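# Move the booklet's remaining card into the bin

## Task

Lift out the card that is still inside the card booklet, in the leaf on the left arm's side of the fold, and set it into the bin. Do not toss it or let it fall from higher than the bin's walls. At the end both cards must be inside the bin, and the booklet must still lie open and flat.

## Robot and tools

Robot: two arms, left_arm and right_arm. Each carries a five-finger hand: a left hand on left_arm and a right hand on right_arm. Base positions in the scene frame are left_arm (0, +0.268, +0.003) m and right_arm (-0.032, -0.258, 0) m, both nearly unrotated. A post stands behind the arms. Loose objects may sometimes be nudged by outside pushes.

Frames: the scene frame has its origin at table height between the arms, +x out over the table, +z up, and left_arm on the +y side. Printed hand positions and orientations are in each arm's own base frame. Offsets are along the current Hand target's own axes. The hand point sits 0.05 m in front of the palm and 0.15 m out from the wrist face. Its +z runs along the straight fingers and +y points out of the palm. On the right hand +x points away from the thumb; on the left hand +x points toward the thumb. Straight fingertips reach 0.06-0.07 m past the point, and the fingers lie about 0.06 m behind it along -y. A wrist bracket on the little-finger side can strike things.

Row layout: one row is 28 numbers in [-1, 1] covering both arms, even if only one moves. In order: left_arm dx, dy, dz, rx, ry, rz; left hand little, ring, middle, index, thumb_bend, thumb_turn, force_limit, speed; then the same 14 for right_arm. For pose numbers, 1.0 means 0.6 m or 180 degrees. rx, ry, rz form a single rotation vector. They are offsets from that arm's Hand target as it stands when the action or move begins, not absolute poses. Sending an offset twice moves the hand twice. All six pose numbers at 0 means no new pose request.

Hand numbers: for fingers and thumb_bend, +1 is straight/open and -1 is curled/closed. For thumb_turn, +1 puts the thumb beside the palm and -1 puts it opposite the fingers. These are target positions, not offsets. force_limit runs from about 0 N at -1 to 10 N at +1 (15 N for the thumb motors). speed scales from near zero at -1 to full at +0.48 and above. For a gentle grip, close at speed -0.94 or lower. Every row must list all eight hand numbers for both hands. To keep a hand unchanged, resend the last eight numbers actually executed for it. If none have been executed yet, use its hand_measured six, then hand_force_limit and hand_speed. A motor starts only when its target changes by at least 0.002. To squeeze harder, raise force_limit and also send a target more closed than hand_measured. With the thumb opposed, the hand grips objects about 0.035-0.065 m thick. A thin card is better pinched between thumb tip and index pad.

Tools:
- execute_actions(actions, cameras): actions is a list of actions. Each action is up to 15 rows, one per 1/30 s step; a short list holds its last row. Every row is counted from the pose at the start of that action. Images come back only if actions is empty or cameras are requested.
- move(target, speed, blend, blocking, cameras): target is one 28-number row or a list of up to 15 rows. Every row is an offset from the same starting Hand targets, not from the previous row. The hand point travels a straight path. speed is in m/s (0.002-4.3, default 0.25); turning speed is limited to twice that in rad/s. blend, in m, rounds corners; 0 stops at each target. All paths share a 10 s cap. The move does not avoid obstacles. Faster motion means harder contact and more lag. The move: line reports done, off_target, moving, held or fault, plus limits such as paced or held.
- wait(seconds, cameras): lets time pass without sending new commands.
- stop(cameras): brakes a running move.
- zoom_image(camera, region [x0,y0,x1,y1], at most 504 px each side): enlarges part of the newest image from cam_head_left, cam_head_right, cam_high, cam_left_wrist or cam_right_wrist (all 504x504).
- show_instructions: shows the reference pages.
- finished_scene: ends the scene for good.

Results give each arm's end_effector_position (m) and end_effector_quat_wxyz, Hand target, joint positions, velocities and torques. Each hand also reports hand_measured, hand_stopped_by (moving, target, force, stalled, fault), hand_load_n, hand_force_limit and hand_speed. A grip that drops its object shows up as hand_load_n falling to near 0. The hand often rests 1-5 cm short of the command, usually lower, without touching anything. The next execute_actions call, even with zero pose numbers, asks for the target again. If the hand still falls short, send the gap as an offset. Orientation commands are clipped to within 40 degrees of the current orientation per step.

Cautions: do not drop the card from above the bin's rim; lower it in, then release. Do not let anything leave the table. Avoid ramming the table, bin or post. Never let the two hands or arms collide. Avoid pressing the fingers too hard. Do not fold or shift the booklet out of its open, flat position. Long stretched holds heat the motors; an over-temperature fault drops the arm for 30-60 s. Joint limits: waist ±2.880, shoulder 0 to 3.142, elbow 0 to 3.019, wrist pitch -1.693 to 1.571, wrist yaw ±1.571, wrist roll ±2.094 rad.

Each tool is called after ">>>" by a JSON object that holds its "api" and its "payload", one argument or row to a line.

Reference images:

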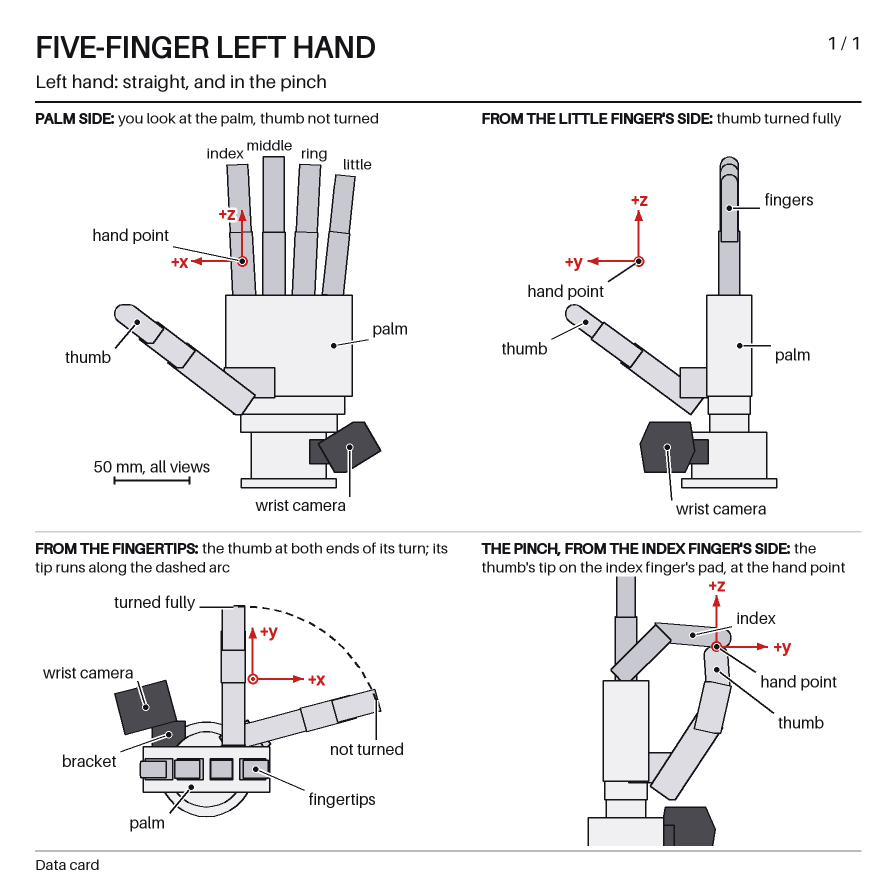

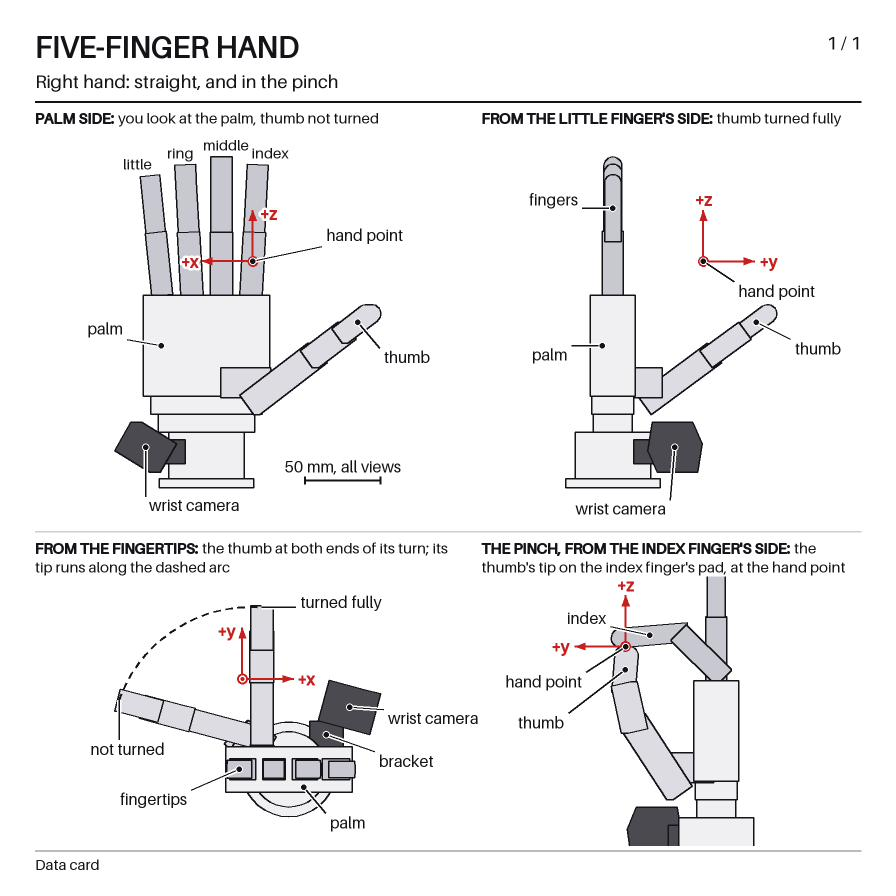

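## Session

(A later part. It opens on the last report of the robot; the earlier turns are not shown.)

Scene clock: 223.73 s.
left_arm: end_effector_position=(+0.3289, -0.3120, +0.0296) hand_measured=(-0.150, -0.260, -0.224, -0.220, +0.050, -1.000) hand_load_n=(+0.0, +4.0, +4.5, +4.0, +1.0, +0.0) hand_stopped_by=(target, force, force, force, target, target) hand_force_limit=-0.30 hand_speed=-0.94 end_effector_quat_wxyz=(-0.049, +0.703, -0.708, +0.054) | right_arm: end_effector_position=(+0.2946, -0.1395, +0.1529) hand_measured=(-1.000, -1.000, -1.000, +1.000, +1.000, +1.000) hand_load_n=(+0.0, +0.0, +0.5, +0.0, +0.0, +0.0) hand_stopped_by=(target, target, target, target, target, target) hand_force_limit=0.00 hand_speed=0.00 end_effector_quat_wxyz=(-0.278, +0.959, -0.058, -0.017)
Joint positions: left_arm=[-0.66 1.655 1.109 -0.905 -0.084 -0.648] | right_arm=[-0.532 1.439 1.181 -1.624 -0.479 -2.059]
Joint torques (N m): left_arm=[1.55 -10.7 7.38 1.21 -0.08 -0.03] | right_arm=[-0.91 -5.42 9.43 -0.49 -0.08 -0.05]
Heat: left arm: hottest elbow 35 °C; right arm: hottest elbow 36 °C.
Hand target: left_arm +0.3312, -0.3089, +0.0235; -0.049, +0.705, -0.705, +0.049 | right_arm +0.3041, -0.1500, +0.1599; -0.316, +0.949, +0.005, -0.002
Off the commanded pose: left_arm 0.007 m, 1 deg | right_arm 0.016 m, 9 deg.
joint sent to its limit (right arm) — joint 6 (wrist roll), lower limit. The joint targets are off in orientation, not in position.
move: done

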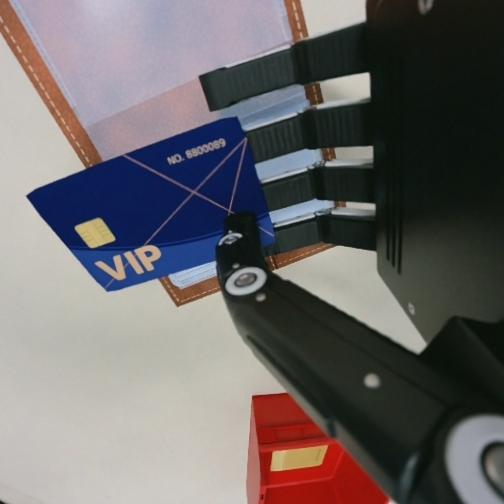

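>>> {"api": "move", "payload": {
  "target": [
    [0,-0.0116,-0.0825,0,0,0,-0.15,-0.5,-0.52,-0.5,0.05,-1,-0.3,-0.94,0,0,0,0,0,0,-1,-1,-1,1,1,1,0,0],
    [0,-0.0278,-0.198,0,0,0,-0.15,-0.5,-0.52,-0.5,0.05,-1,-0.3,-0.94,0,0,0,0,0,0,-1,-1,-1,1,1,1,0,0]
  ],
  "speed": [0.05,0.1],
  "blend": [0.01,0],
  "cameras": ["all"]
}}

>>> {"api": "zoom_image", "payload": {
  "camera": "cam_left_wrist",
  "region": [0, 50, 400, 450]
}}

>>> {"api": "zoom_image", "payload": {
  "camera": "cam_head_left",
  "region": [180, 230, 360, 330]
}}

>>> {"api": "zoom_image", "payload": {
  "camera": "cam_high",
  "region": [170, 100, 370, 260]
}}

Scene clock: 226.23 s.
left_arm: end_effector_position=(+0.3169, -0.3027, +0.1240) hand_measured=(-0.150, -0.260, -0.224, -0.220, +0.050, -1.000) hand_load_n=(+0.5, +4.0, +4.0, +4.0, +1.0, +0.0) hand_stopped_by=(target, force, force, force, target, target) hand_force_limit=-0.30 hand_speed=-0.94 end_effector_quat_wxyz=(-0.046, +0.703, -0.709, +0.027) | right_arm: end_effector_position=(+0.2946, -0.1395, +0.1529) hand_measured=(-1.000, -1.000, -1.000, +1.000, +1.000, +1.000) hand_load_n=(+0.0, +0.0, +0.0, +0.0, +0.0, +0.0) hand_stopped_by=(target, target, target, target, target, target) hand_force_limit=0.00 hand_speed=0.00 end_effector_quat_wxyz=(-0.278, +0.959, -0.058, -0.017)
Joint positions: left_arm=[-0.66 1.552 1.253 -1.207 -0.084 -0.648] | right_arm=[-0.532 1.439 1.181 -1.624 -0.479 -2.059]
Joint torques (N m): left_arm=[1.55 -11.87 11.47 0.66 -0.09 -0.02] | right_arm=[-0.91 -5.42 9.4 -0.49 -0.08 -0.05]
Heat: left arm: hottest elbow 35 °C; right arm: hottest elbow 36 °C.
Hand target: left_arm +0.3314, -0.3089, +0.1434; -0.049, +0.705, -0.705, +0.048 | right_arm +0.3041, -0.1500, +0.1599; -0.316, +0.949, +0.005, -0.002
Off the commanded pose: left_arm 0.025 m, 3 deg | right_arm 0.016 m, 9 deg.
joint sent to its limit (right arm) — joint 6 (wrist roll), lower limit. The joint targets are off in orientation, not in position.
move: off_target (left_arm)

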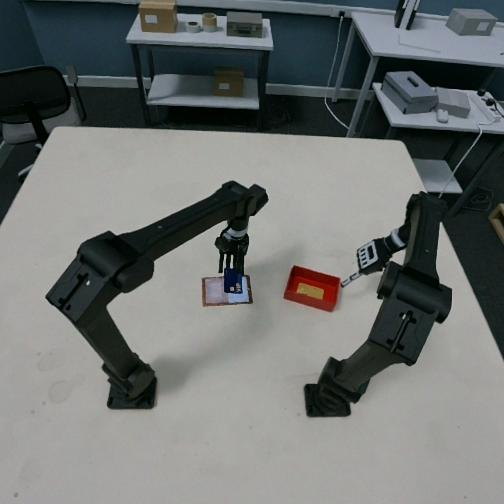

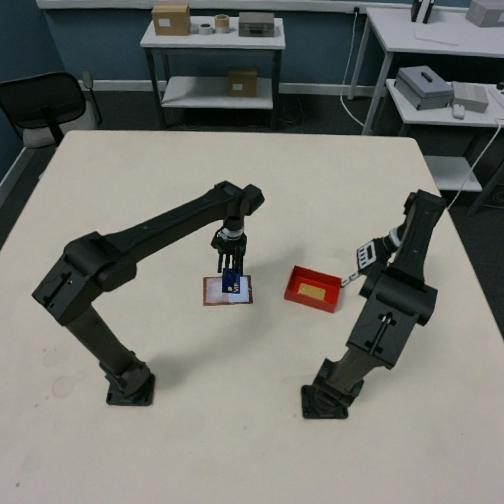

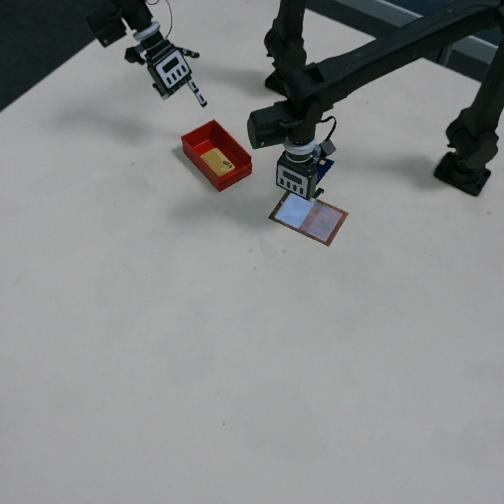

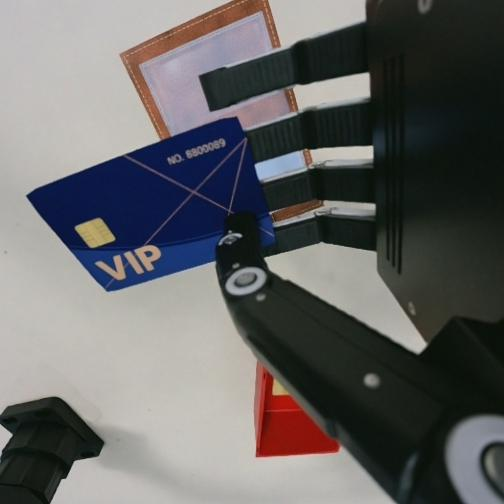

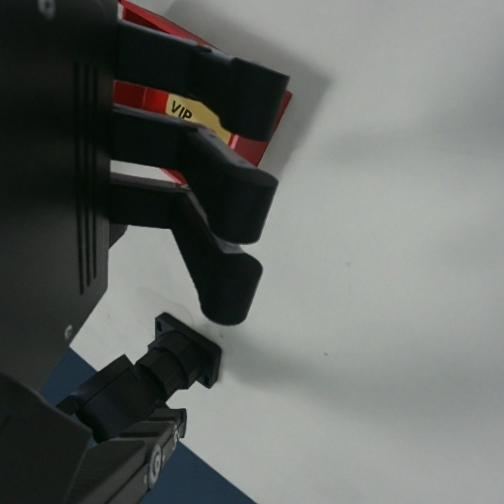

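Scaled by 1.260.

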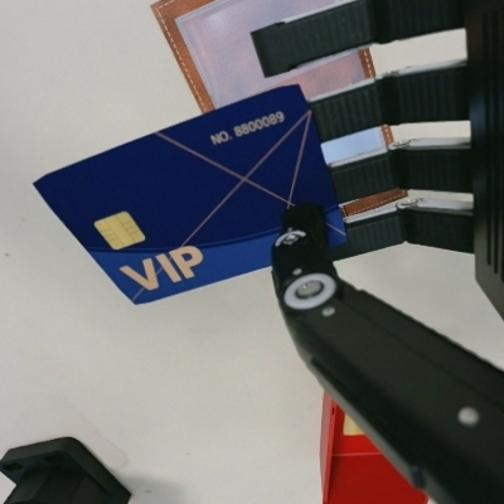

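Scaled by 2.800.

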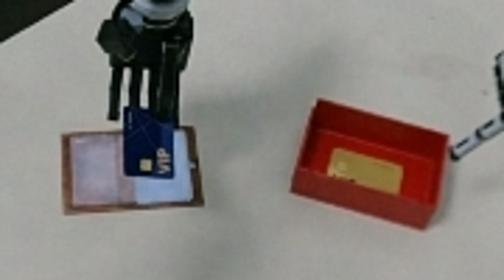

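Scaled by 2.520.

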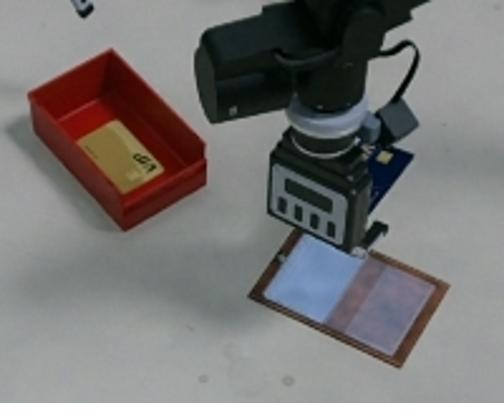

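>>> {"api": "move", "payload": {
  "target": [
    [0,0,0,0,0,0,-0.15,-0.5,-0.52,-0.5,0.05,-1,-0.3,-0.94,0.06,-0.14,-0.187,0,0,0,1,1,1,1,1,1,0,0]
  ],
  "speed": [0.2],
  "cameras": ["all"]
}}

>>> {"api": "zoom_image", "payload": {
  "camera": "cam_right_wrist",
  "region": [100, 50, 450, 400]
}}

Scene clock: 229.47 s.
left_arm: end_effector_position=(+0.3169, -0.3027, +0.1240) hand_measured=(-0.150, -0.260, -0.224, -0.220, +0.050, -1.000) hand_load_n=(+0.0, +4.0, +4.0, +4.0, +1.0, +0.0) hand_stopped_by=(target, force, force, force, target, target) hand_force_limit=-0.30 hand_speed=-0.94 end_effector_quat_wxyz=(-0.046, +0.703, -0.709, +0.027) | right_arm: end_effector_position=(+0.3328, -0.1502, +0.2852) hand_measured=(+1.000, +1.000, +1.000, +1.000, +1.000, +1.000) hand_load_n=(+0.0, +0.0, +0.0, +0.0, +0.0, +0.0) hand_stopped_by=(target, target, target, target, target, target) hand_force_limit=0.00 hand_speed=0.00 end_effector_quat_wxyz=(-0.222, +0.967, -0.039, +0.117)
Joint positions: left_arm=[-0.66 1.552 1.253 -1.207 -0.084 -0.648] | right_arm=[-0.519 1.3 1.427 -1.694 -0.507 -2.009]
Joint torques (N m): left_arm=[1.61 -11.87 11.47 0.65 -0.09 -0.02] | right_arm=[0.44 -5.3 10.11 0.21 -0.39 0.19]
Heat: left arm: hottest elbow 36 °C; right arm: hottest elbow 36 °C.
Hand target: left_arm +0.3315, -0.3090, +0.1434; -0.049, +0.705, -0.705, +0.049 | right_arm +0.3401, -0.1497, +0.3002; -0.316, +0.949, +0.005, -0.002
Off the commanded pose: left_arm 0.025 m, 3 deg | right_arm 0.017 m, 18 deg.
joint sent to its limit (right arm) — joint 4 (wrist pitch), lower limit. The joint targets are off in orientation, not in position.
move: off_target (right_arm)

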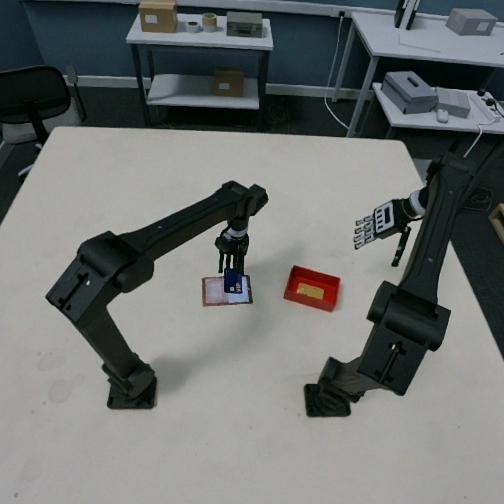

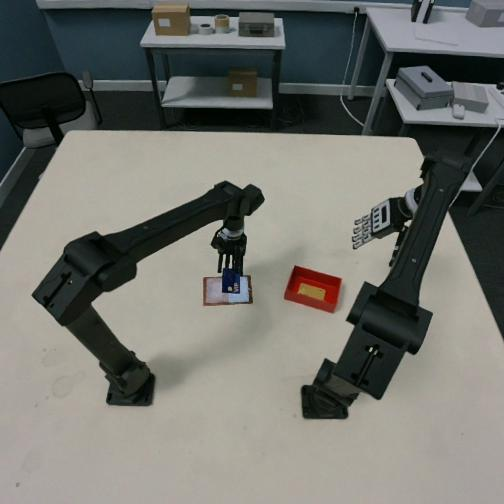

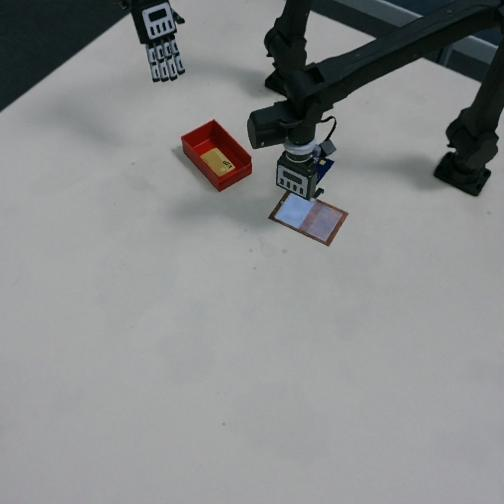

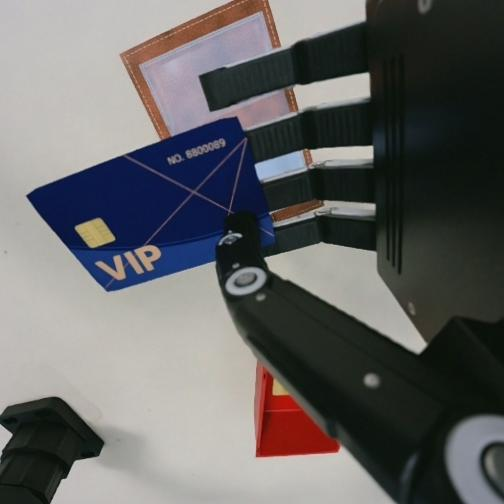

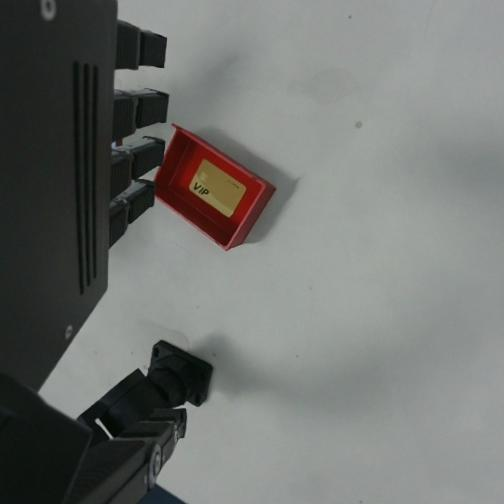

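Scaled by 1.440.

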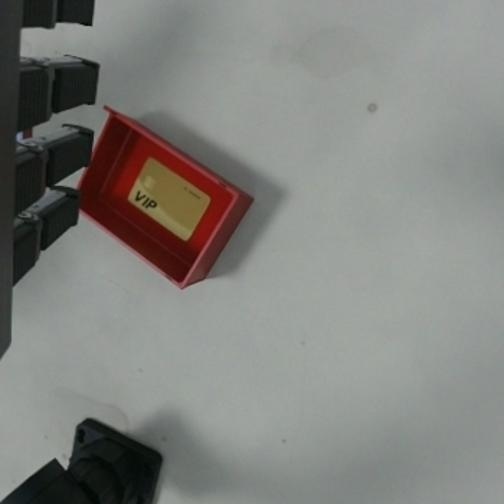

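>>> {"api": "move", "payload": {
  "target": [
    [0,0,0,0,0,0,-0.15,-0.5,-0.52,-0.5,0.05,-1,-0.3,-0.94,-0.0667,0.3167,-0.1333,-0.160,0.160,0.481,1,1,1,1,1,1,0,0]
  ],
  "speed": [0.3],
  "cameras": ["cam_high"]
}}

Scene clock: 233.93 s.
left_arm: end_effector_position=(+0.3169, -0.3027, +0.1240) hand_measured=(-0.150, -0.260, -0.224, -0.220, +0.050, -1.000) hand_load_n=(+0.0, +3.5, +4.5, +4.5, +1.0, +0.0) hand_stopped_by=(target, force, force, force, target, target) hand_force_limit=-0.30 hand_speed=-0.94 end_effector_quat_wxyz=(-0.046, +0.703, -0.709, +0.027) | right_arm: end_effector_position=(+0.2979, -0.3402, +0.2431) hand_measured=(+1.000, +1.000, +1.000, +1.000, +1.000, +1.000) hand_load_n=(+0.0, +0.0, +0.0, +0.0, +0.5, +0.0) hand_stopped_by=(target, target, target, target, target, target) hand_force_limit=0.00 hand_speed=0.00 end_effector_quat_wxyz=(-0.003, +0.720, -0.694, -0.009)
Joint positions: left_arm=[-0.66 1.552 1.253 -1.207 -0.084 -0.648] | right_arm=[-0.8 1.7 1.734 -1.623 -0.005 -0.835]
Joint torques (N m): left_arm=[1.61 -11.93 11.48 0.68 -0.09 -0.02] | right_arm=[-0.91 -9.64 10.36 0.16 0.23 0.22]
Heat: left arm: hottest elbow 37 °C; right arm: hottest elbow 36 °C.
Hand target: left_arm +0.3315, -0.3090, +0.1434; -0.049, +0.705, -0.705, +0.049 | right_arm +0.3024, -0.3502, +0.2501; +0.000, +0.711, -0.703, -0.001
Off the commanded pose: left_arm 0.025 m, 3 deg | right_arm 0.013 m, 2 deg.
move: off_target (right_arm)

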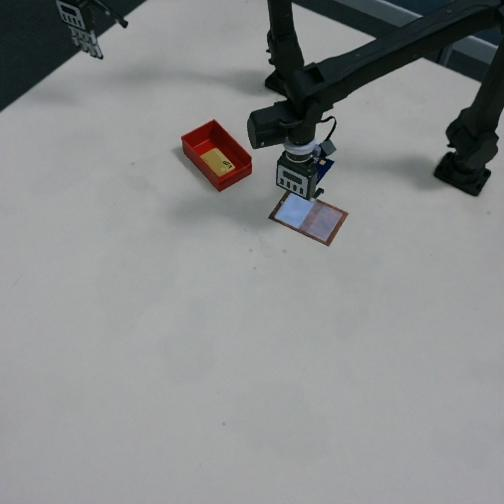

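>>> {"api": "move", "payload": {
  "target": [
    [0.4078,-0.0308,-0.0403,0,-0.0487,-0.3465,-0.15,-0.5,-0.52,-0.5,0.05,-1,-0.3,-0.94,0,0,0,0,0,0,1,1,1,1,1,1,0,0]
  ],
  "speed": [0.15],
  "cameras": ["all"]
}}

>>> {"api": "zoom_image", "payload": {
  "camera": "cam_left_wrist",
  "region": [0, 0, 400, 400]
}}

>>> {"api": "zoom_image", "payload": {
  "camera": "cam_head_left",
  "region": [250, 220, 370, 330]
}}

>>> {"api": "zoom_image", "payload": {
  "camera": "cam_high",
  "region": [160, 70, 310, 220]
}}

Scene clock: 238.73 s.
left_arm: end_effector_position=(+0.3433, -0.5402, +0.1642) hand_measured=(-0.150, -0.260, -0.224, -0.220, +0.050, -1.000) hand_load_n=(+0.0, +4.0, +4.0, +4.0, +1.5, +0.0) hand_stopped_by=(target, force, force, force, target, target) hand_force_limit=-0.30 hand_speed=-0.94 end_effector_quat_wxyz=(-0.074, +0.969, -0.237, +0.009) | right_arm: end_effector_position=(+0.2979, -0.3402, +0.2431) hand_measured=(+1.000, +1.000, +1.000, +1.000, +1.000, +1.000) hand_load_n=(+0.0, +0.0, +0.0, +0.0, +0.0, +0.0) hand_stopped_by=(target, target, target, target, target, target) hand_force_limit=0.00 hand_speed=0.00 end_effector_quat_wxyz=(-0.003, +0.719, -0.695, -0.009)
Joint positions: left_arm=[-0.982 1.953 1.907 -1.613 -0.12 -2.078] | right_arm=[-0.8 1.7 1.734 -1.623 -0.005 -0.835]
Joint torques (N m): left_arm=[0.03 -15.27 11.84 0.38 -0.08 -0.21] | right_arm=[-0.91 -9.58 10.33 0.12 0.23 0.24]
Heat: left arm: hottest elbow 37 °C; right arm: hottest elbow 37 °C.
Hand target: left_arm +0.3465, -0.5536, +0.1700; -0.068, +0.970, -0.233, +0.016 | right_arm +0.3024, -0.3502, +0.2500; +0.000, +0.711, -0.703, -0.001
Off the commanded pose: left_arm 0.015 m, 1 deg | right_arm 0.013 m, 2 deg.
move: off_target (left_arm)

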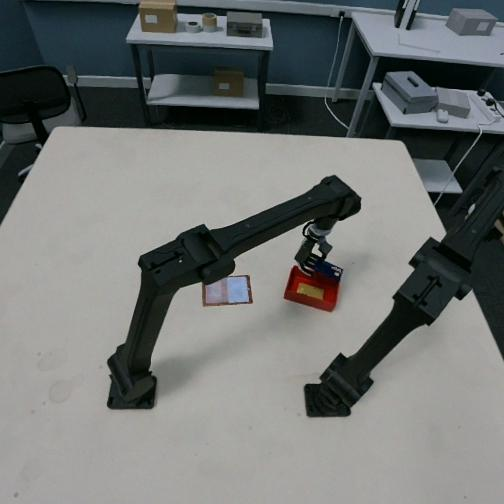

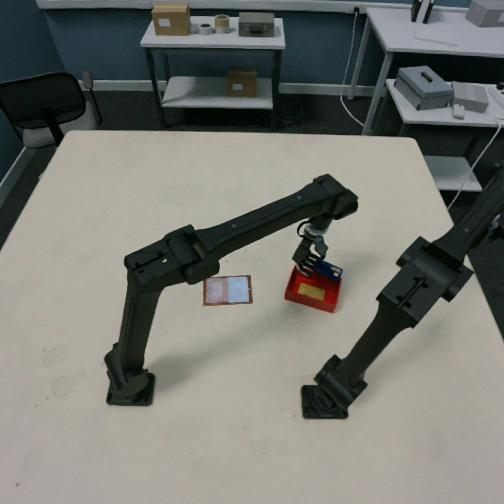

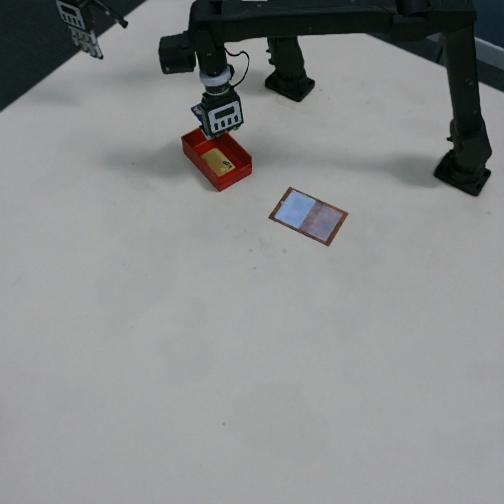

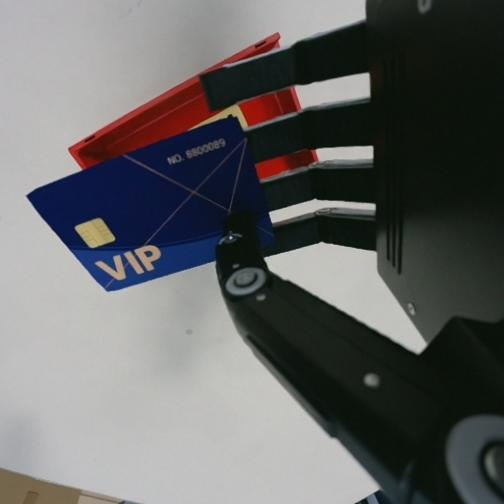

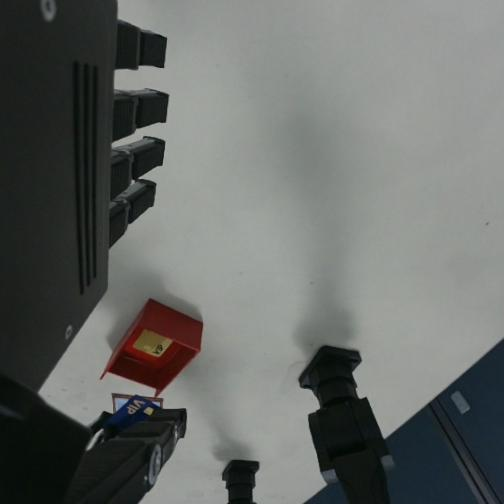

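Scaled by 1.260.

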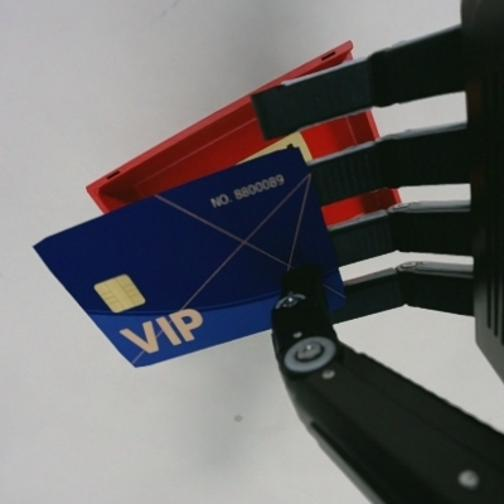

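Scaled by 4.200.

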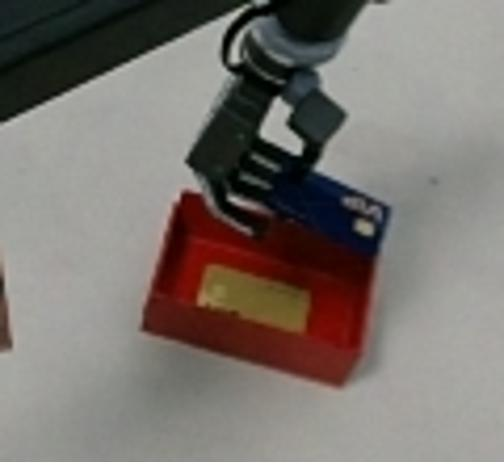

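Scaled by 3.360.

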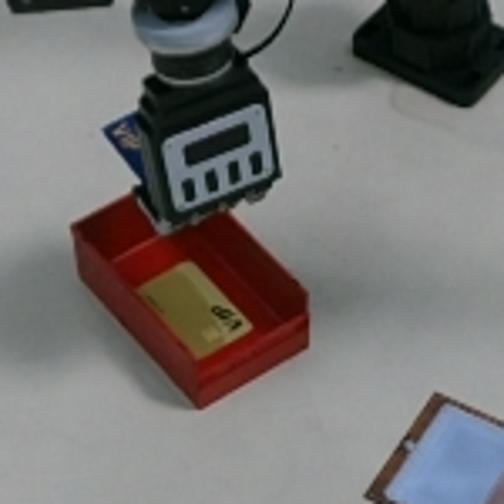

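>>> {"api": "move", "payload": {
  "target": [
    [-0.0057,0.0288,0.1393,0,0,0,-0.15,-0.5,-0.52,-0.5,0.05,-1,-0.3,-0.94,0,0,0,0,0,0,1,1,1,1,1,1,0,0]
  ],
  "speed": [0.08],
  "cameras": ["cam_left_wrist","cam_head_left","cam_high","cam_head_right"]
}}

>>> {"api": "zoom_image", "payload": {
  "camera": "cam_left_wrist",
  "region": [0, 0, 400, 400]
}}

>>> {"api": "zoom_image", "payload": {
  "camera": "cam_head_left",
  "region": [270, 240, 360, 330]
}}

>>> {"api": "zoom_image", "payload": {
  "camera": "cam_high",
  "region": [160, 90, 280, 210]
}}

Scene clock: 241.33 s.
left_arm: end_effector_position=(+0.3458, -0.5513, +0.0952) hand_measured=(-0.150, -0.260, -0.224, -0.220, +0.050, -1.000) hand_load_n=(+0.0, +4.0, +4.0, +4.0, +1.0, +0.0) hand_stopped_by=(target, force, force, force, target, target) hand_force_limit=-0.30 hand_speed=-0.94 end_effector_quat_wxyz=(-0.065, +0.970, -0.235, +0.019) | right_arm: end_effector_position=(+0.2979, -0.3402, +0.2431) hand_measured=(+1.000, +1.000, +1.000, +1.000, +1.000, +1.000) hand_load_n=(+0.0, +0.0, +0.0, +0.0, +0.0, +0.0) hand_stopped_by=(target, target, target, target, target, target) hand_force_limit=0.00 hand_speed=0.00 end_effector_quat_wxyz=(-0.003, +0.719, -0.695, -0.009)
Joint positions: left_arm=[-0.989 1.988 1.779 -1.423 -0.12 -2.089] | right_arm=[-0.8 1.7 1.734 -1.623 -0.005 -0.835]
Joint torques (N m): left_arm=[-0.21 -15.85 8.23 1.03 -0.06 -0.21] | right_arm=[-0.85 -9.58 10.35 0.12 0.23 0.23]
Heat: left arm: hottest elbow 37 °C; right arm: hottest elbow 38 °C.
Hand target: left_arm +0.3408, -0.5569, +0.0848; -0.068, +0.970, -0.233, +0.016 | right_arm +0.3024, -0.3502, +0.2500; +0.000, +0.711, -0.703, -0.001
Off the commanded pose: left_arm 0.013 m, 0 deg | right_arm 0.013 m, 2 deg.
joint sent to its limit (left arm) — joint 6 (wrist roll), lower limit. The joint targets still meet the commanded pose.
move: off_target (left_arm)
Images, in order (width x height): cam_head_left 504x504, cam_head_right 504x504, cam_high 504x504, cam_left_wrist 504x504.

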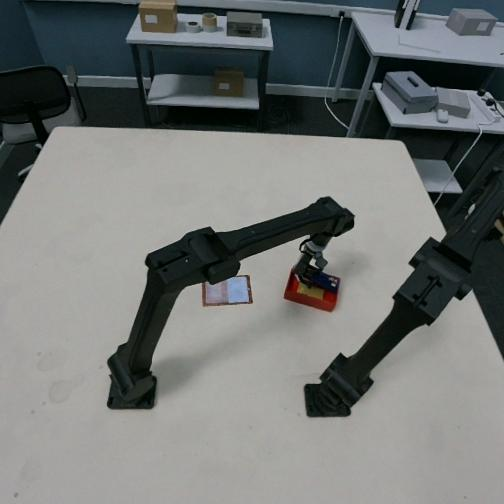

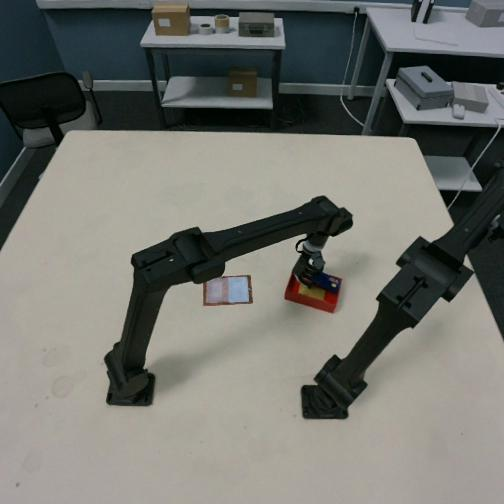

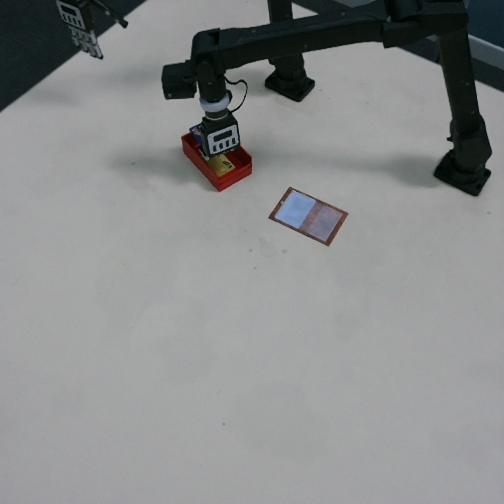

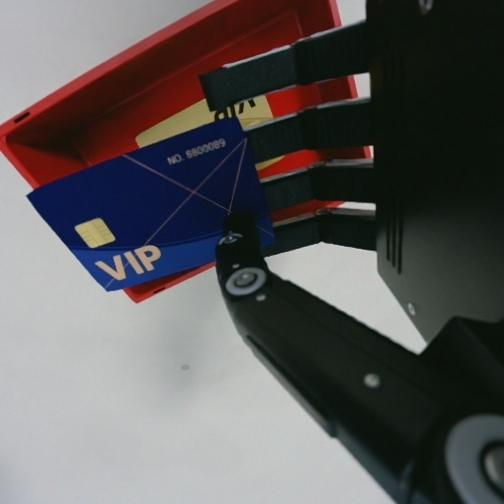

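Scaled by 1.260.

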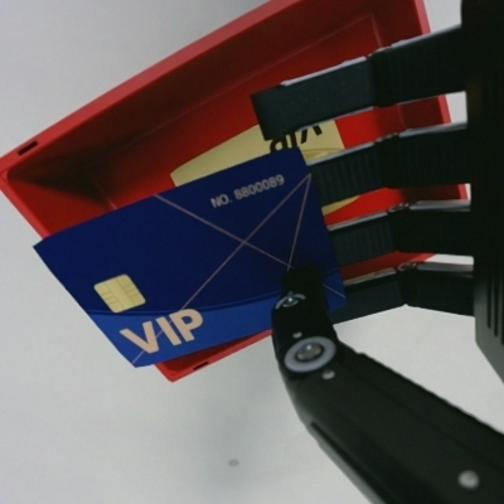

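Scaled by 5.600.

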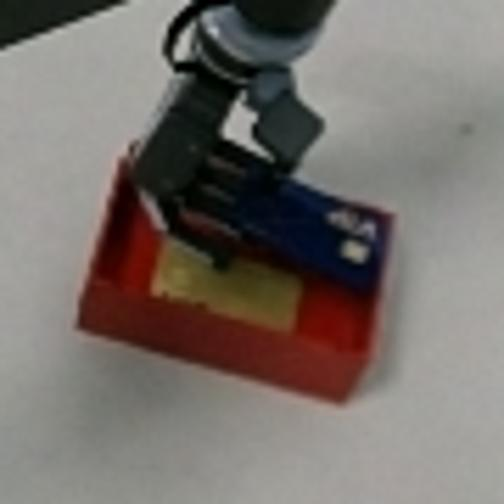

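Scaled by 4.200.

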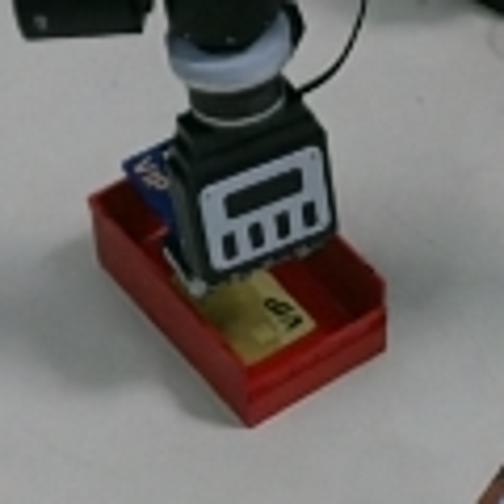

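>>> {"api": "move", "payload": {
  "target": [
    [-0.0178,-0.012,-0.057,0,0,0,-0.15,-0.5,-0.52,-0.5,0.05,-1,-0.3,-0.94,0,0,0,0,0,0,1,1,1,1,1,1,0,0],
    [-0.01675,-0.0027,0.0058,0,0,0,-0.15,-0.5,-0.52,-0.5,0.05,-1,-0.3,-0.94,0,0,0,0,0,0,1,1,1,1,1,1,0,0]
  ],
  "speed": 0.08,
  "cameras": ["all"]
}}

Scene clock: 244.00 s.
left_arm: end_effector_position=(+0.3379, -0.5455, +0.0872) hand_measured=(-0.150, -0.260, -0.224, -0.220, +0.050, -1.000) hand_load_n=(+0.0, +3.5, +4.0, +4.0, +1.5, +0.0) hand_stopped_by=(target, force, force, force, target, target) hand_force_limit=-0.30 hand_speed=-0.94 end_effector_quat_wxyz=(-0.067, +0.969, -0.237, +0.016) | right_arm: end_effector_position=(+0.2979, -0.3402, +0.2431) hand_measured=(+1.000, +1.000, +1.000, +1.000, +1.000, +1.000) hand_load_n=(+0.0, +0.0, +0.0, -0.5, +0.0, +0.0) hand_stopped_by=(target, target, target, target, target, target) hand_force_limit=0.00 hand_speed=0.00 end_effector_quat_wxyz=(-0.003, +0.719, -0.695, -0.009)
Joint positions: left_arm=[-0.994 1.974 1.734 -1.401 -0.119 -2.089] | right_arm=[-0.8 1.7 1.734 -1.623 -0.005 -0.835]
Joint torques (N m): left_arm=[-0.15 -16.26 7.98 1.06 -0.04 -0.2] | right_arm=[-0.97 -9.58 10.35 0.12 0.23 0.24]
Heat: left arm: hottest elbow 36 °C; right arm: hottest elbow 38 °C.
Hand target: left_arm +0.3327, -0.5506, +0.0817; -0.068, +0.970, -0.233, +0.016 | right_arm +0.3024, -0.3502, +0.2500; +0.000, +0.711, -0.703, -0.001
Off the commanded pose: left_arm 0.009 m, 1 deg | right_arm 0.013 m, 2 deg.
joint sent to its limit (left arm) — joint 6 (wrist roll), lower limit. The joint targets still meet the commanded pose.
move: done

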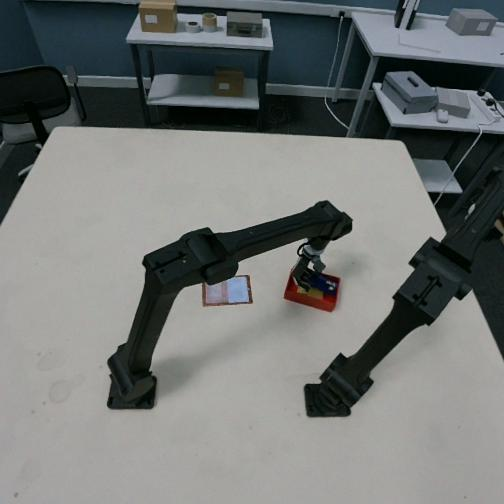

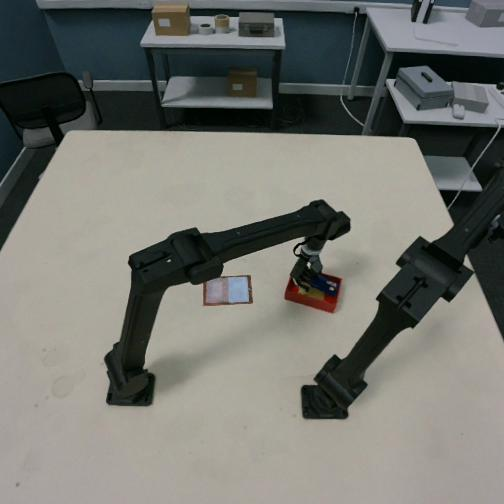

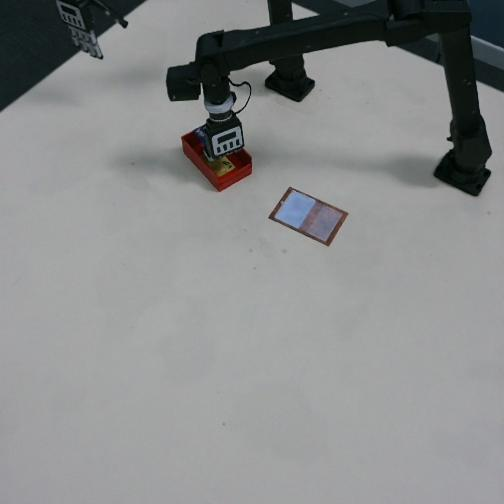

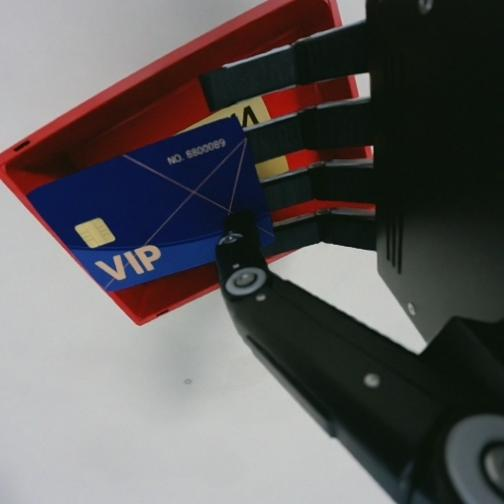

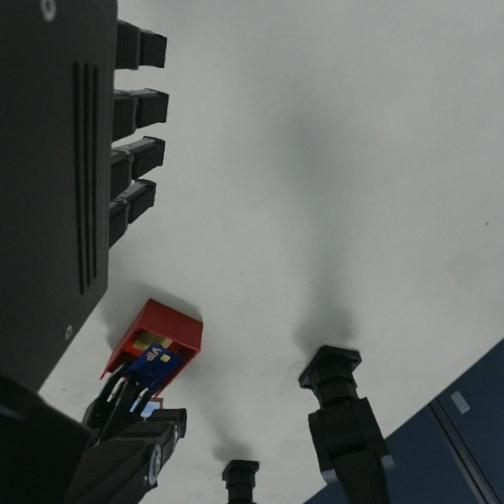

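>>> {"api": "zoom_image", "payload": {
  "camera": "cam_head_left",
  "region": [260, 240, 360, 340]
}}

>>> {"api": "zoom_image", "payload": {
  "camera": "cam_high",
  "region": [160, 90, 280, 210]
}}

>>> {"api": "zoom_image", "payload": {
  "camera": "cam_right_wrist",
  "region": [80, 280, 230, 430]
}}

Scaled by 5.040.

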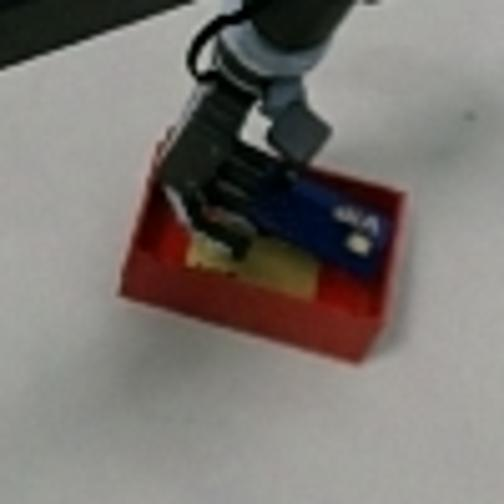

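Scaled by 4.200.

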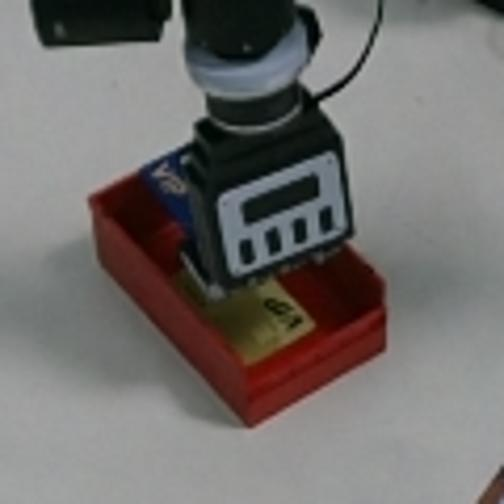

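Scaled by 3.360.

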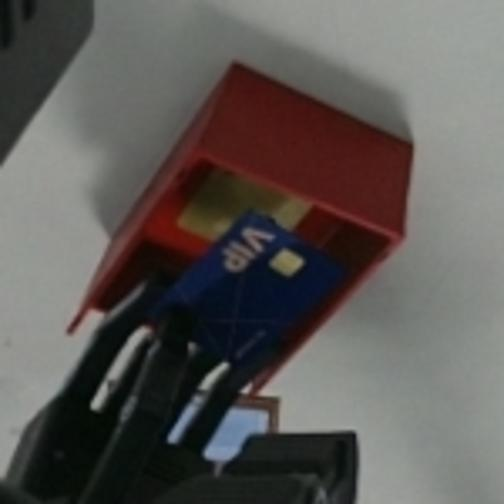

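>>> {"api": "move", "payload": {
  "target": [-0.0042,0.0124,0.0522,0,0,0,-0.15,-0.5,-0.52,-0.5,0.05,-1,-0.3,-0.94,0,0,0,0,0,0,1,1,1,1,1,1,0,0],
  "speed": 0.05,
  "cameras": ["all"]
}}

>>> {"api": "zoom_image", "payload": {
  "camera": "cam_head_left",
  "region": [260, 240, 360, 340]
}}

>>> {"api": "zoom_image", "payload": {
  "camera": "cam_high",
  "region": [160, 90, 280, 210]
}}

>>> {"api": "zoom_image", "payload": {
  "camera": "cam_right_wrist",
  "region": [80, 280, 230, 430]
}}

Scene clock: 246.03 s.
left_arm: end_effector_position=(+0.3348, -0.5471, +0.0604) hand_measured=(-0.150, -0.260, -0.224, -0.220, +0.050, -1.000) hand_load_n=(+0.0, +4.0, +4.5, +4.0, +1.5, +0.5) hand_stopped_by=(target, force, force, force, target, target) hand_force_limit=-0.30 hand_speed=-0.94 end_effector_quat_wxyz=(-0.064, +0.969, -0.239, +0.018) | right_arm: end_effector_position=(+0.2979, -0.3402, +0.2431) hand_measured=(+1.000, +1.000, +1.000, +1.000, +1.000, +1.000) hand_load_n=(+0.0, +0.0, +0.0, +0.0, +0.0, +0.0) hand_stopped_by=(target, target, target, target, target, target) hand_force_limit=0.00 hand_speed=0.00 end_effector_quat_wxyz=(-0.003, +0.719, -0.695, -0.009)
Joint positions: left_arm=[-0.999 1.987 1.682 -1.327 -0.118 -2.089] | right_arm=[-0.8 1.7 1.734 -1.623 -0.005 -0.835]
Joint torques (N m): left_arm=[-0.21 -15.5 7.92 1.02 -0.03 -0.21] | right_arm=[-0.91 -9.58 10.33 0.09 0.23 0.24]
Heat: left arm: hottest elbow 36 °C; right arm: hottest elbow 38 °C.
Hand target: left_arm +0.3292, -0.5519, +0.0495; -0.068, +0.970, -0.233, +0.015 | right_arm +0.3024, -0.3502, +0.2500; +0.000, +0.711, -0.703, -0.001
Off the commanded pose: left_arm 0.013 m, 1 deg | right_arm 0.013 m, 2 deg.
joint sent to its limit (left arm) — joint 6 (wrist roll), lower limit. The joint targets still meet the commanded pose.
move: off_target (left_arm)

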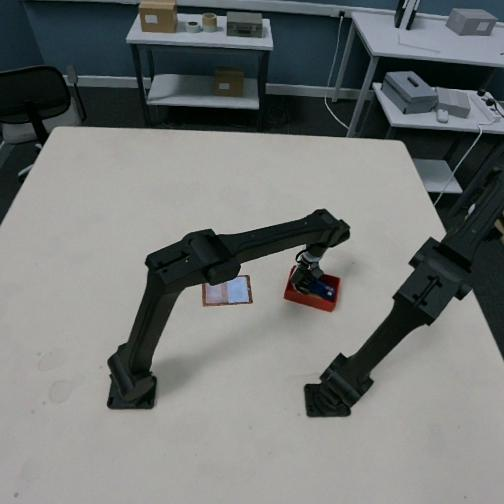

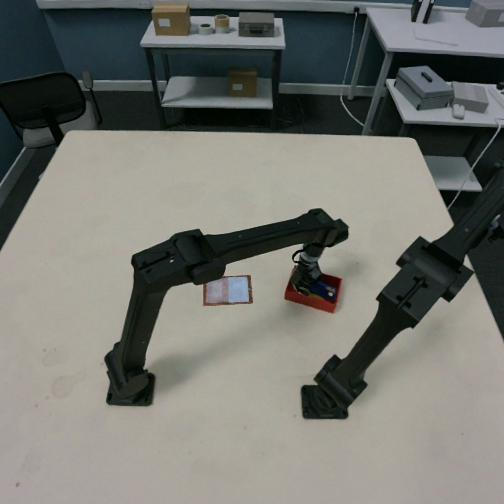

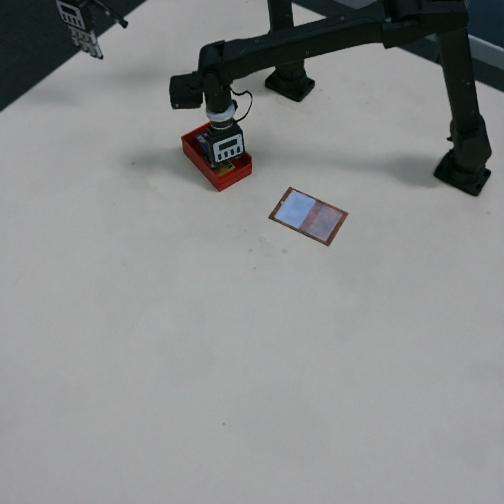

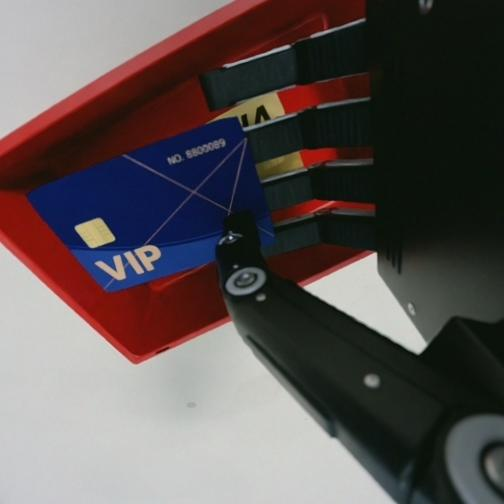

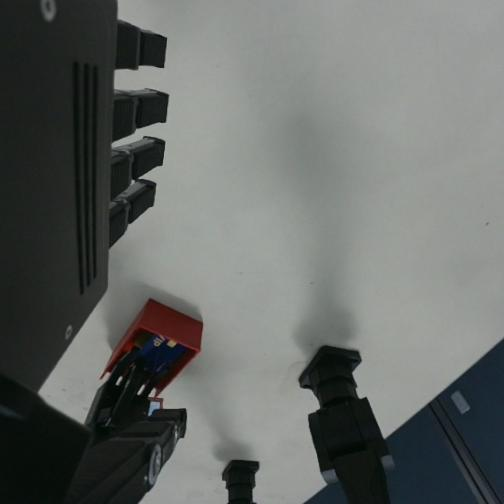

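Scaled by 5.040.

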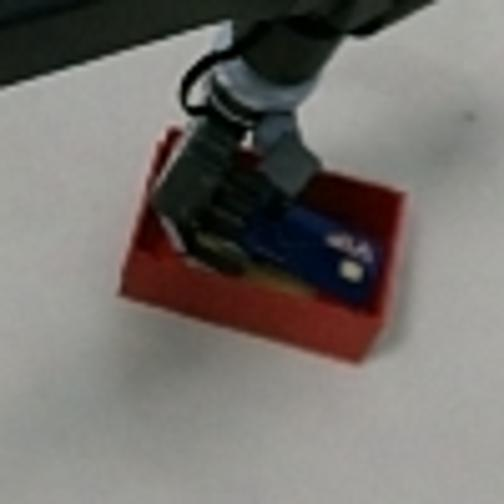

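Scaled by 4.200.

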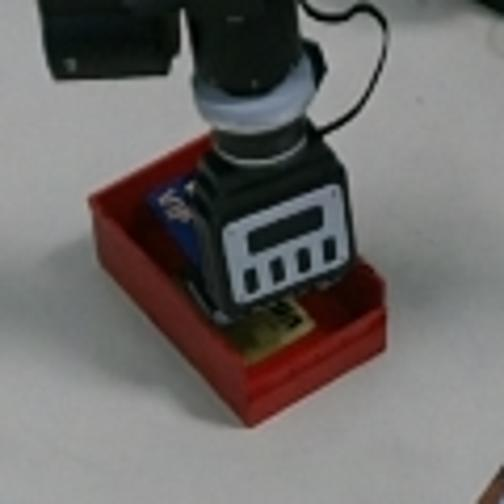

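Scaled by 3.360.

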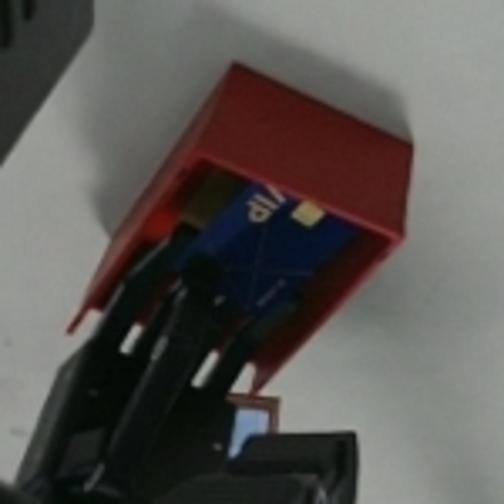

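>>> {"api": "zoom_image", "payload": {
  "camera": "cam_left_wrist",
  "region": [0, 100, 260, 380]
}}

Scaled by 1.800.

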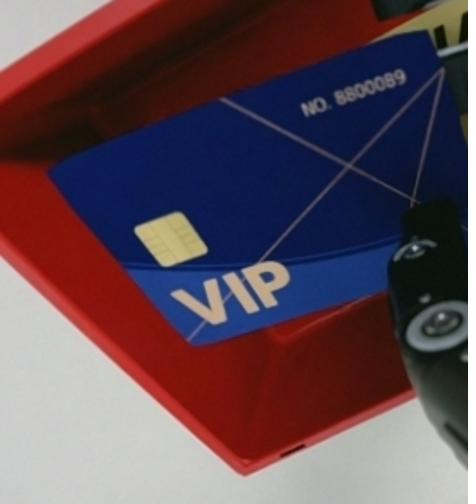

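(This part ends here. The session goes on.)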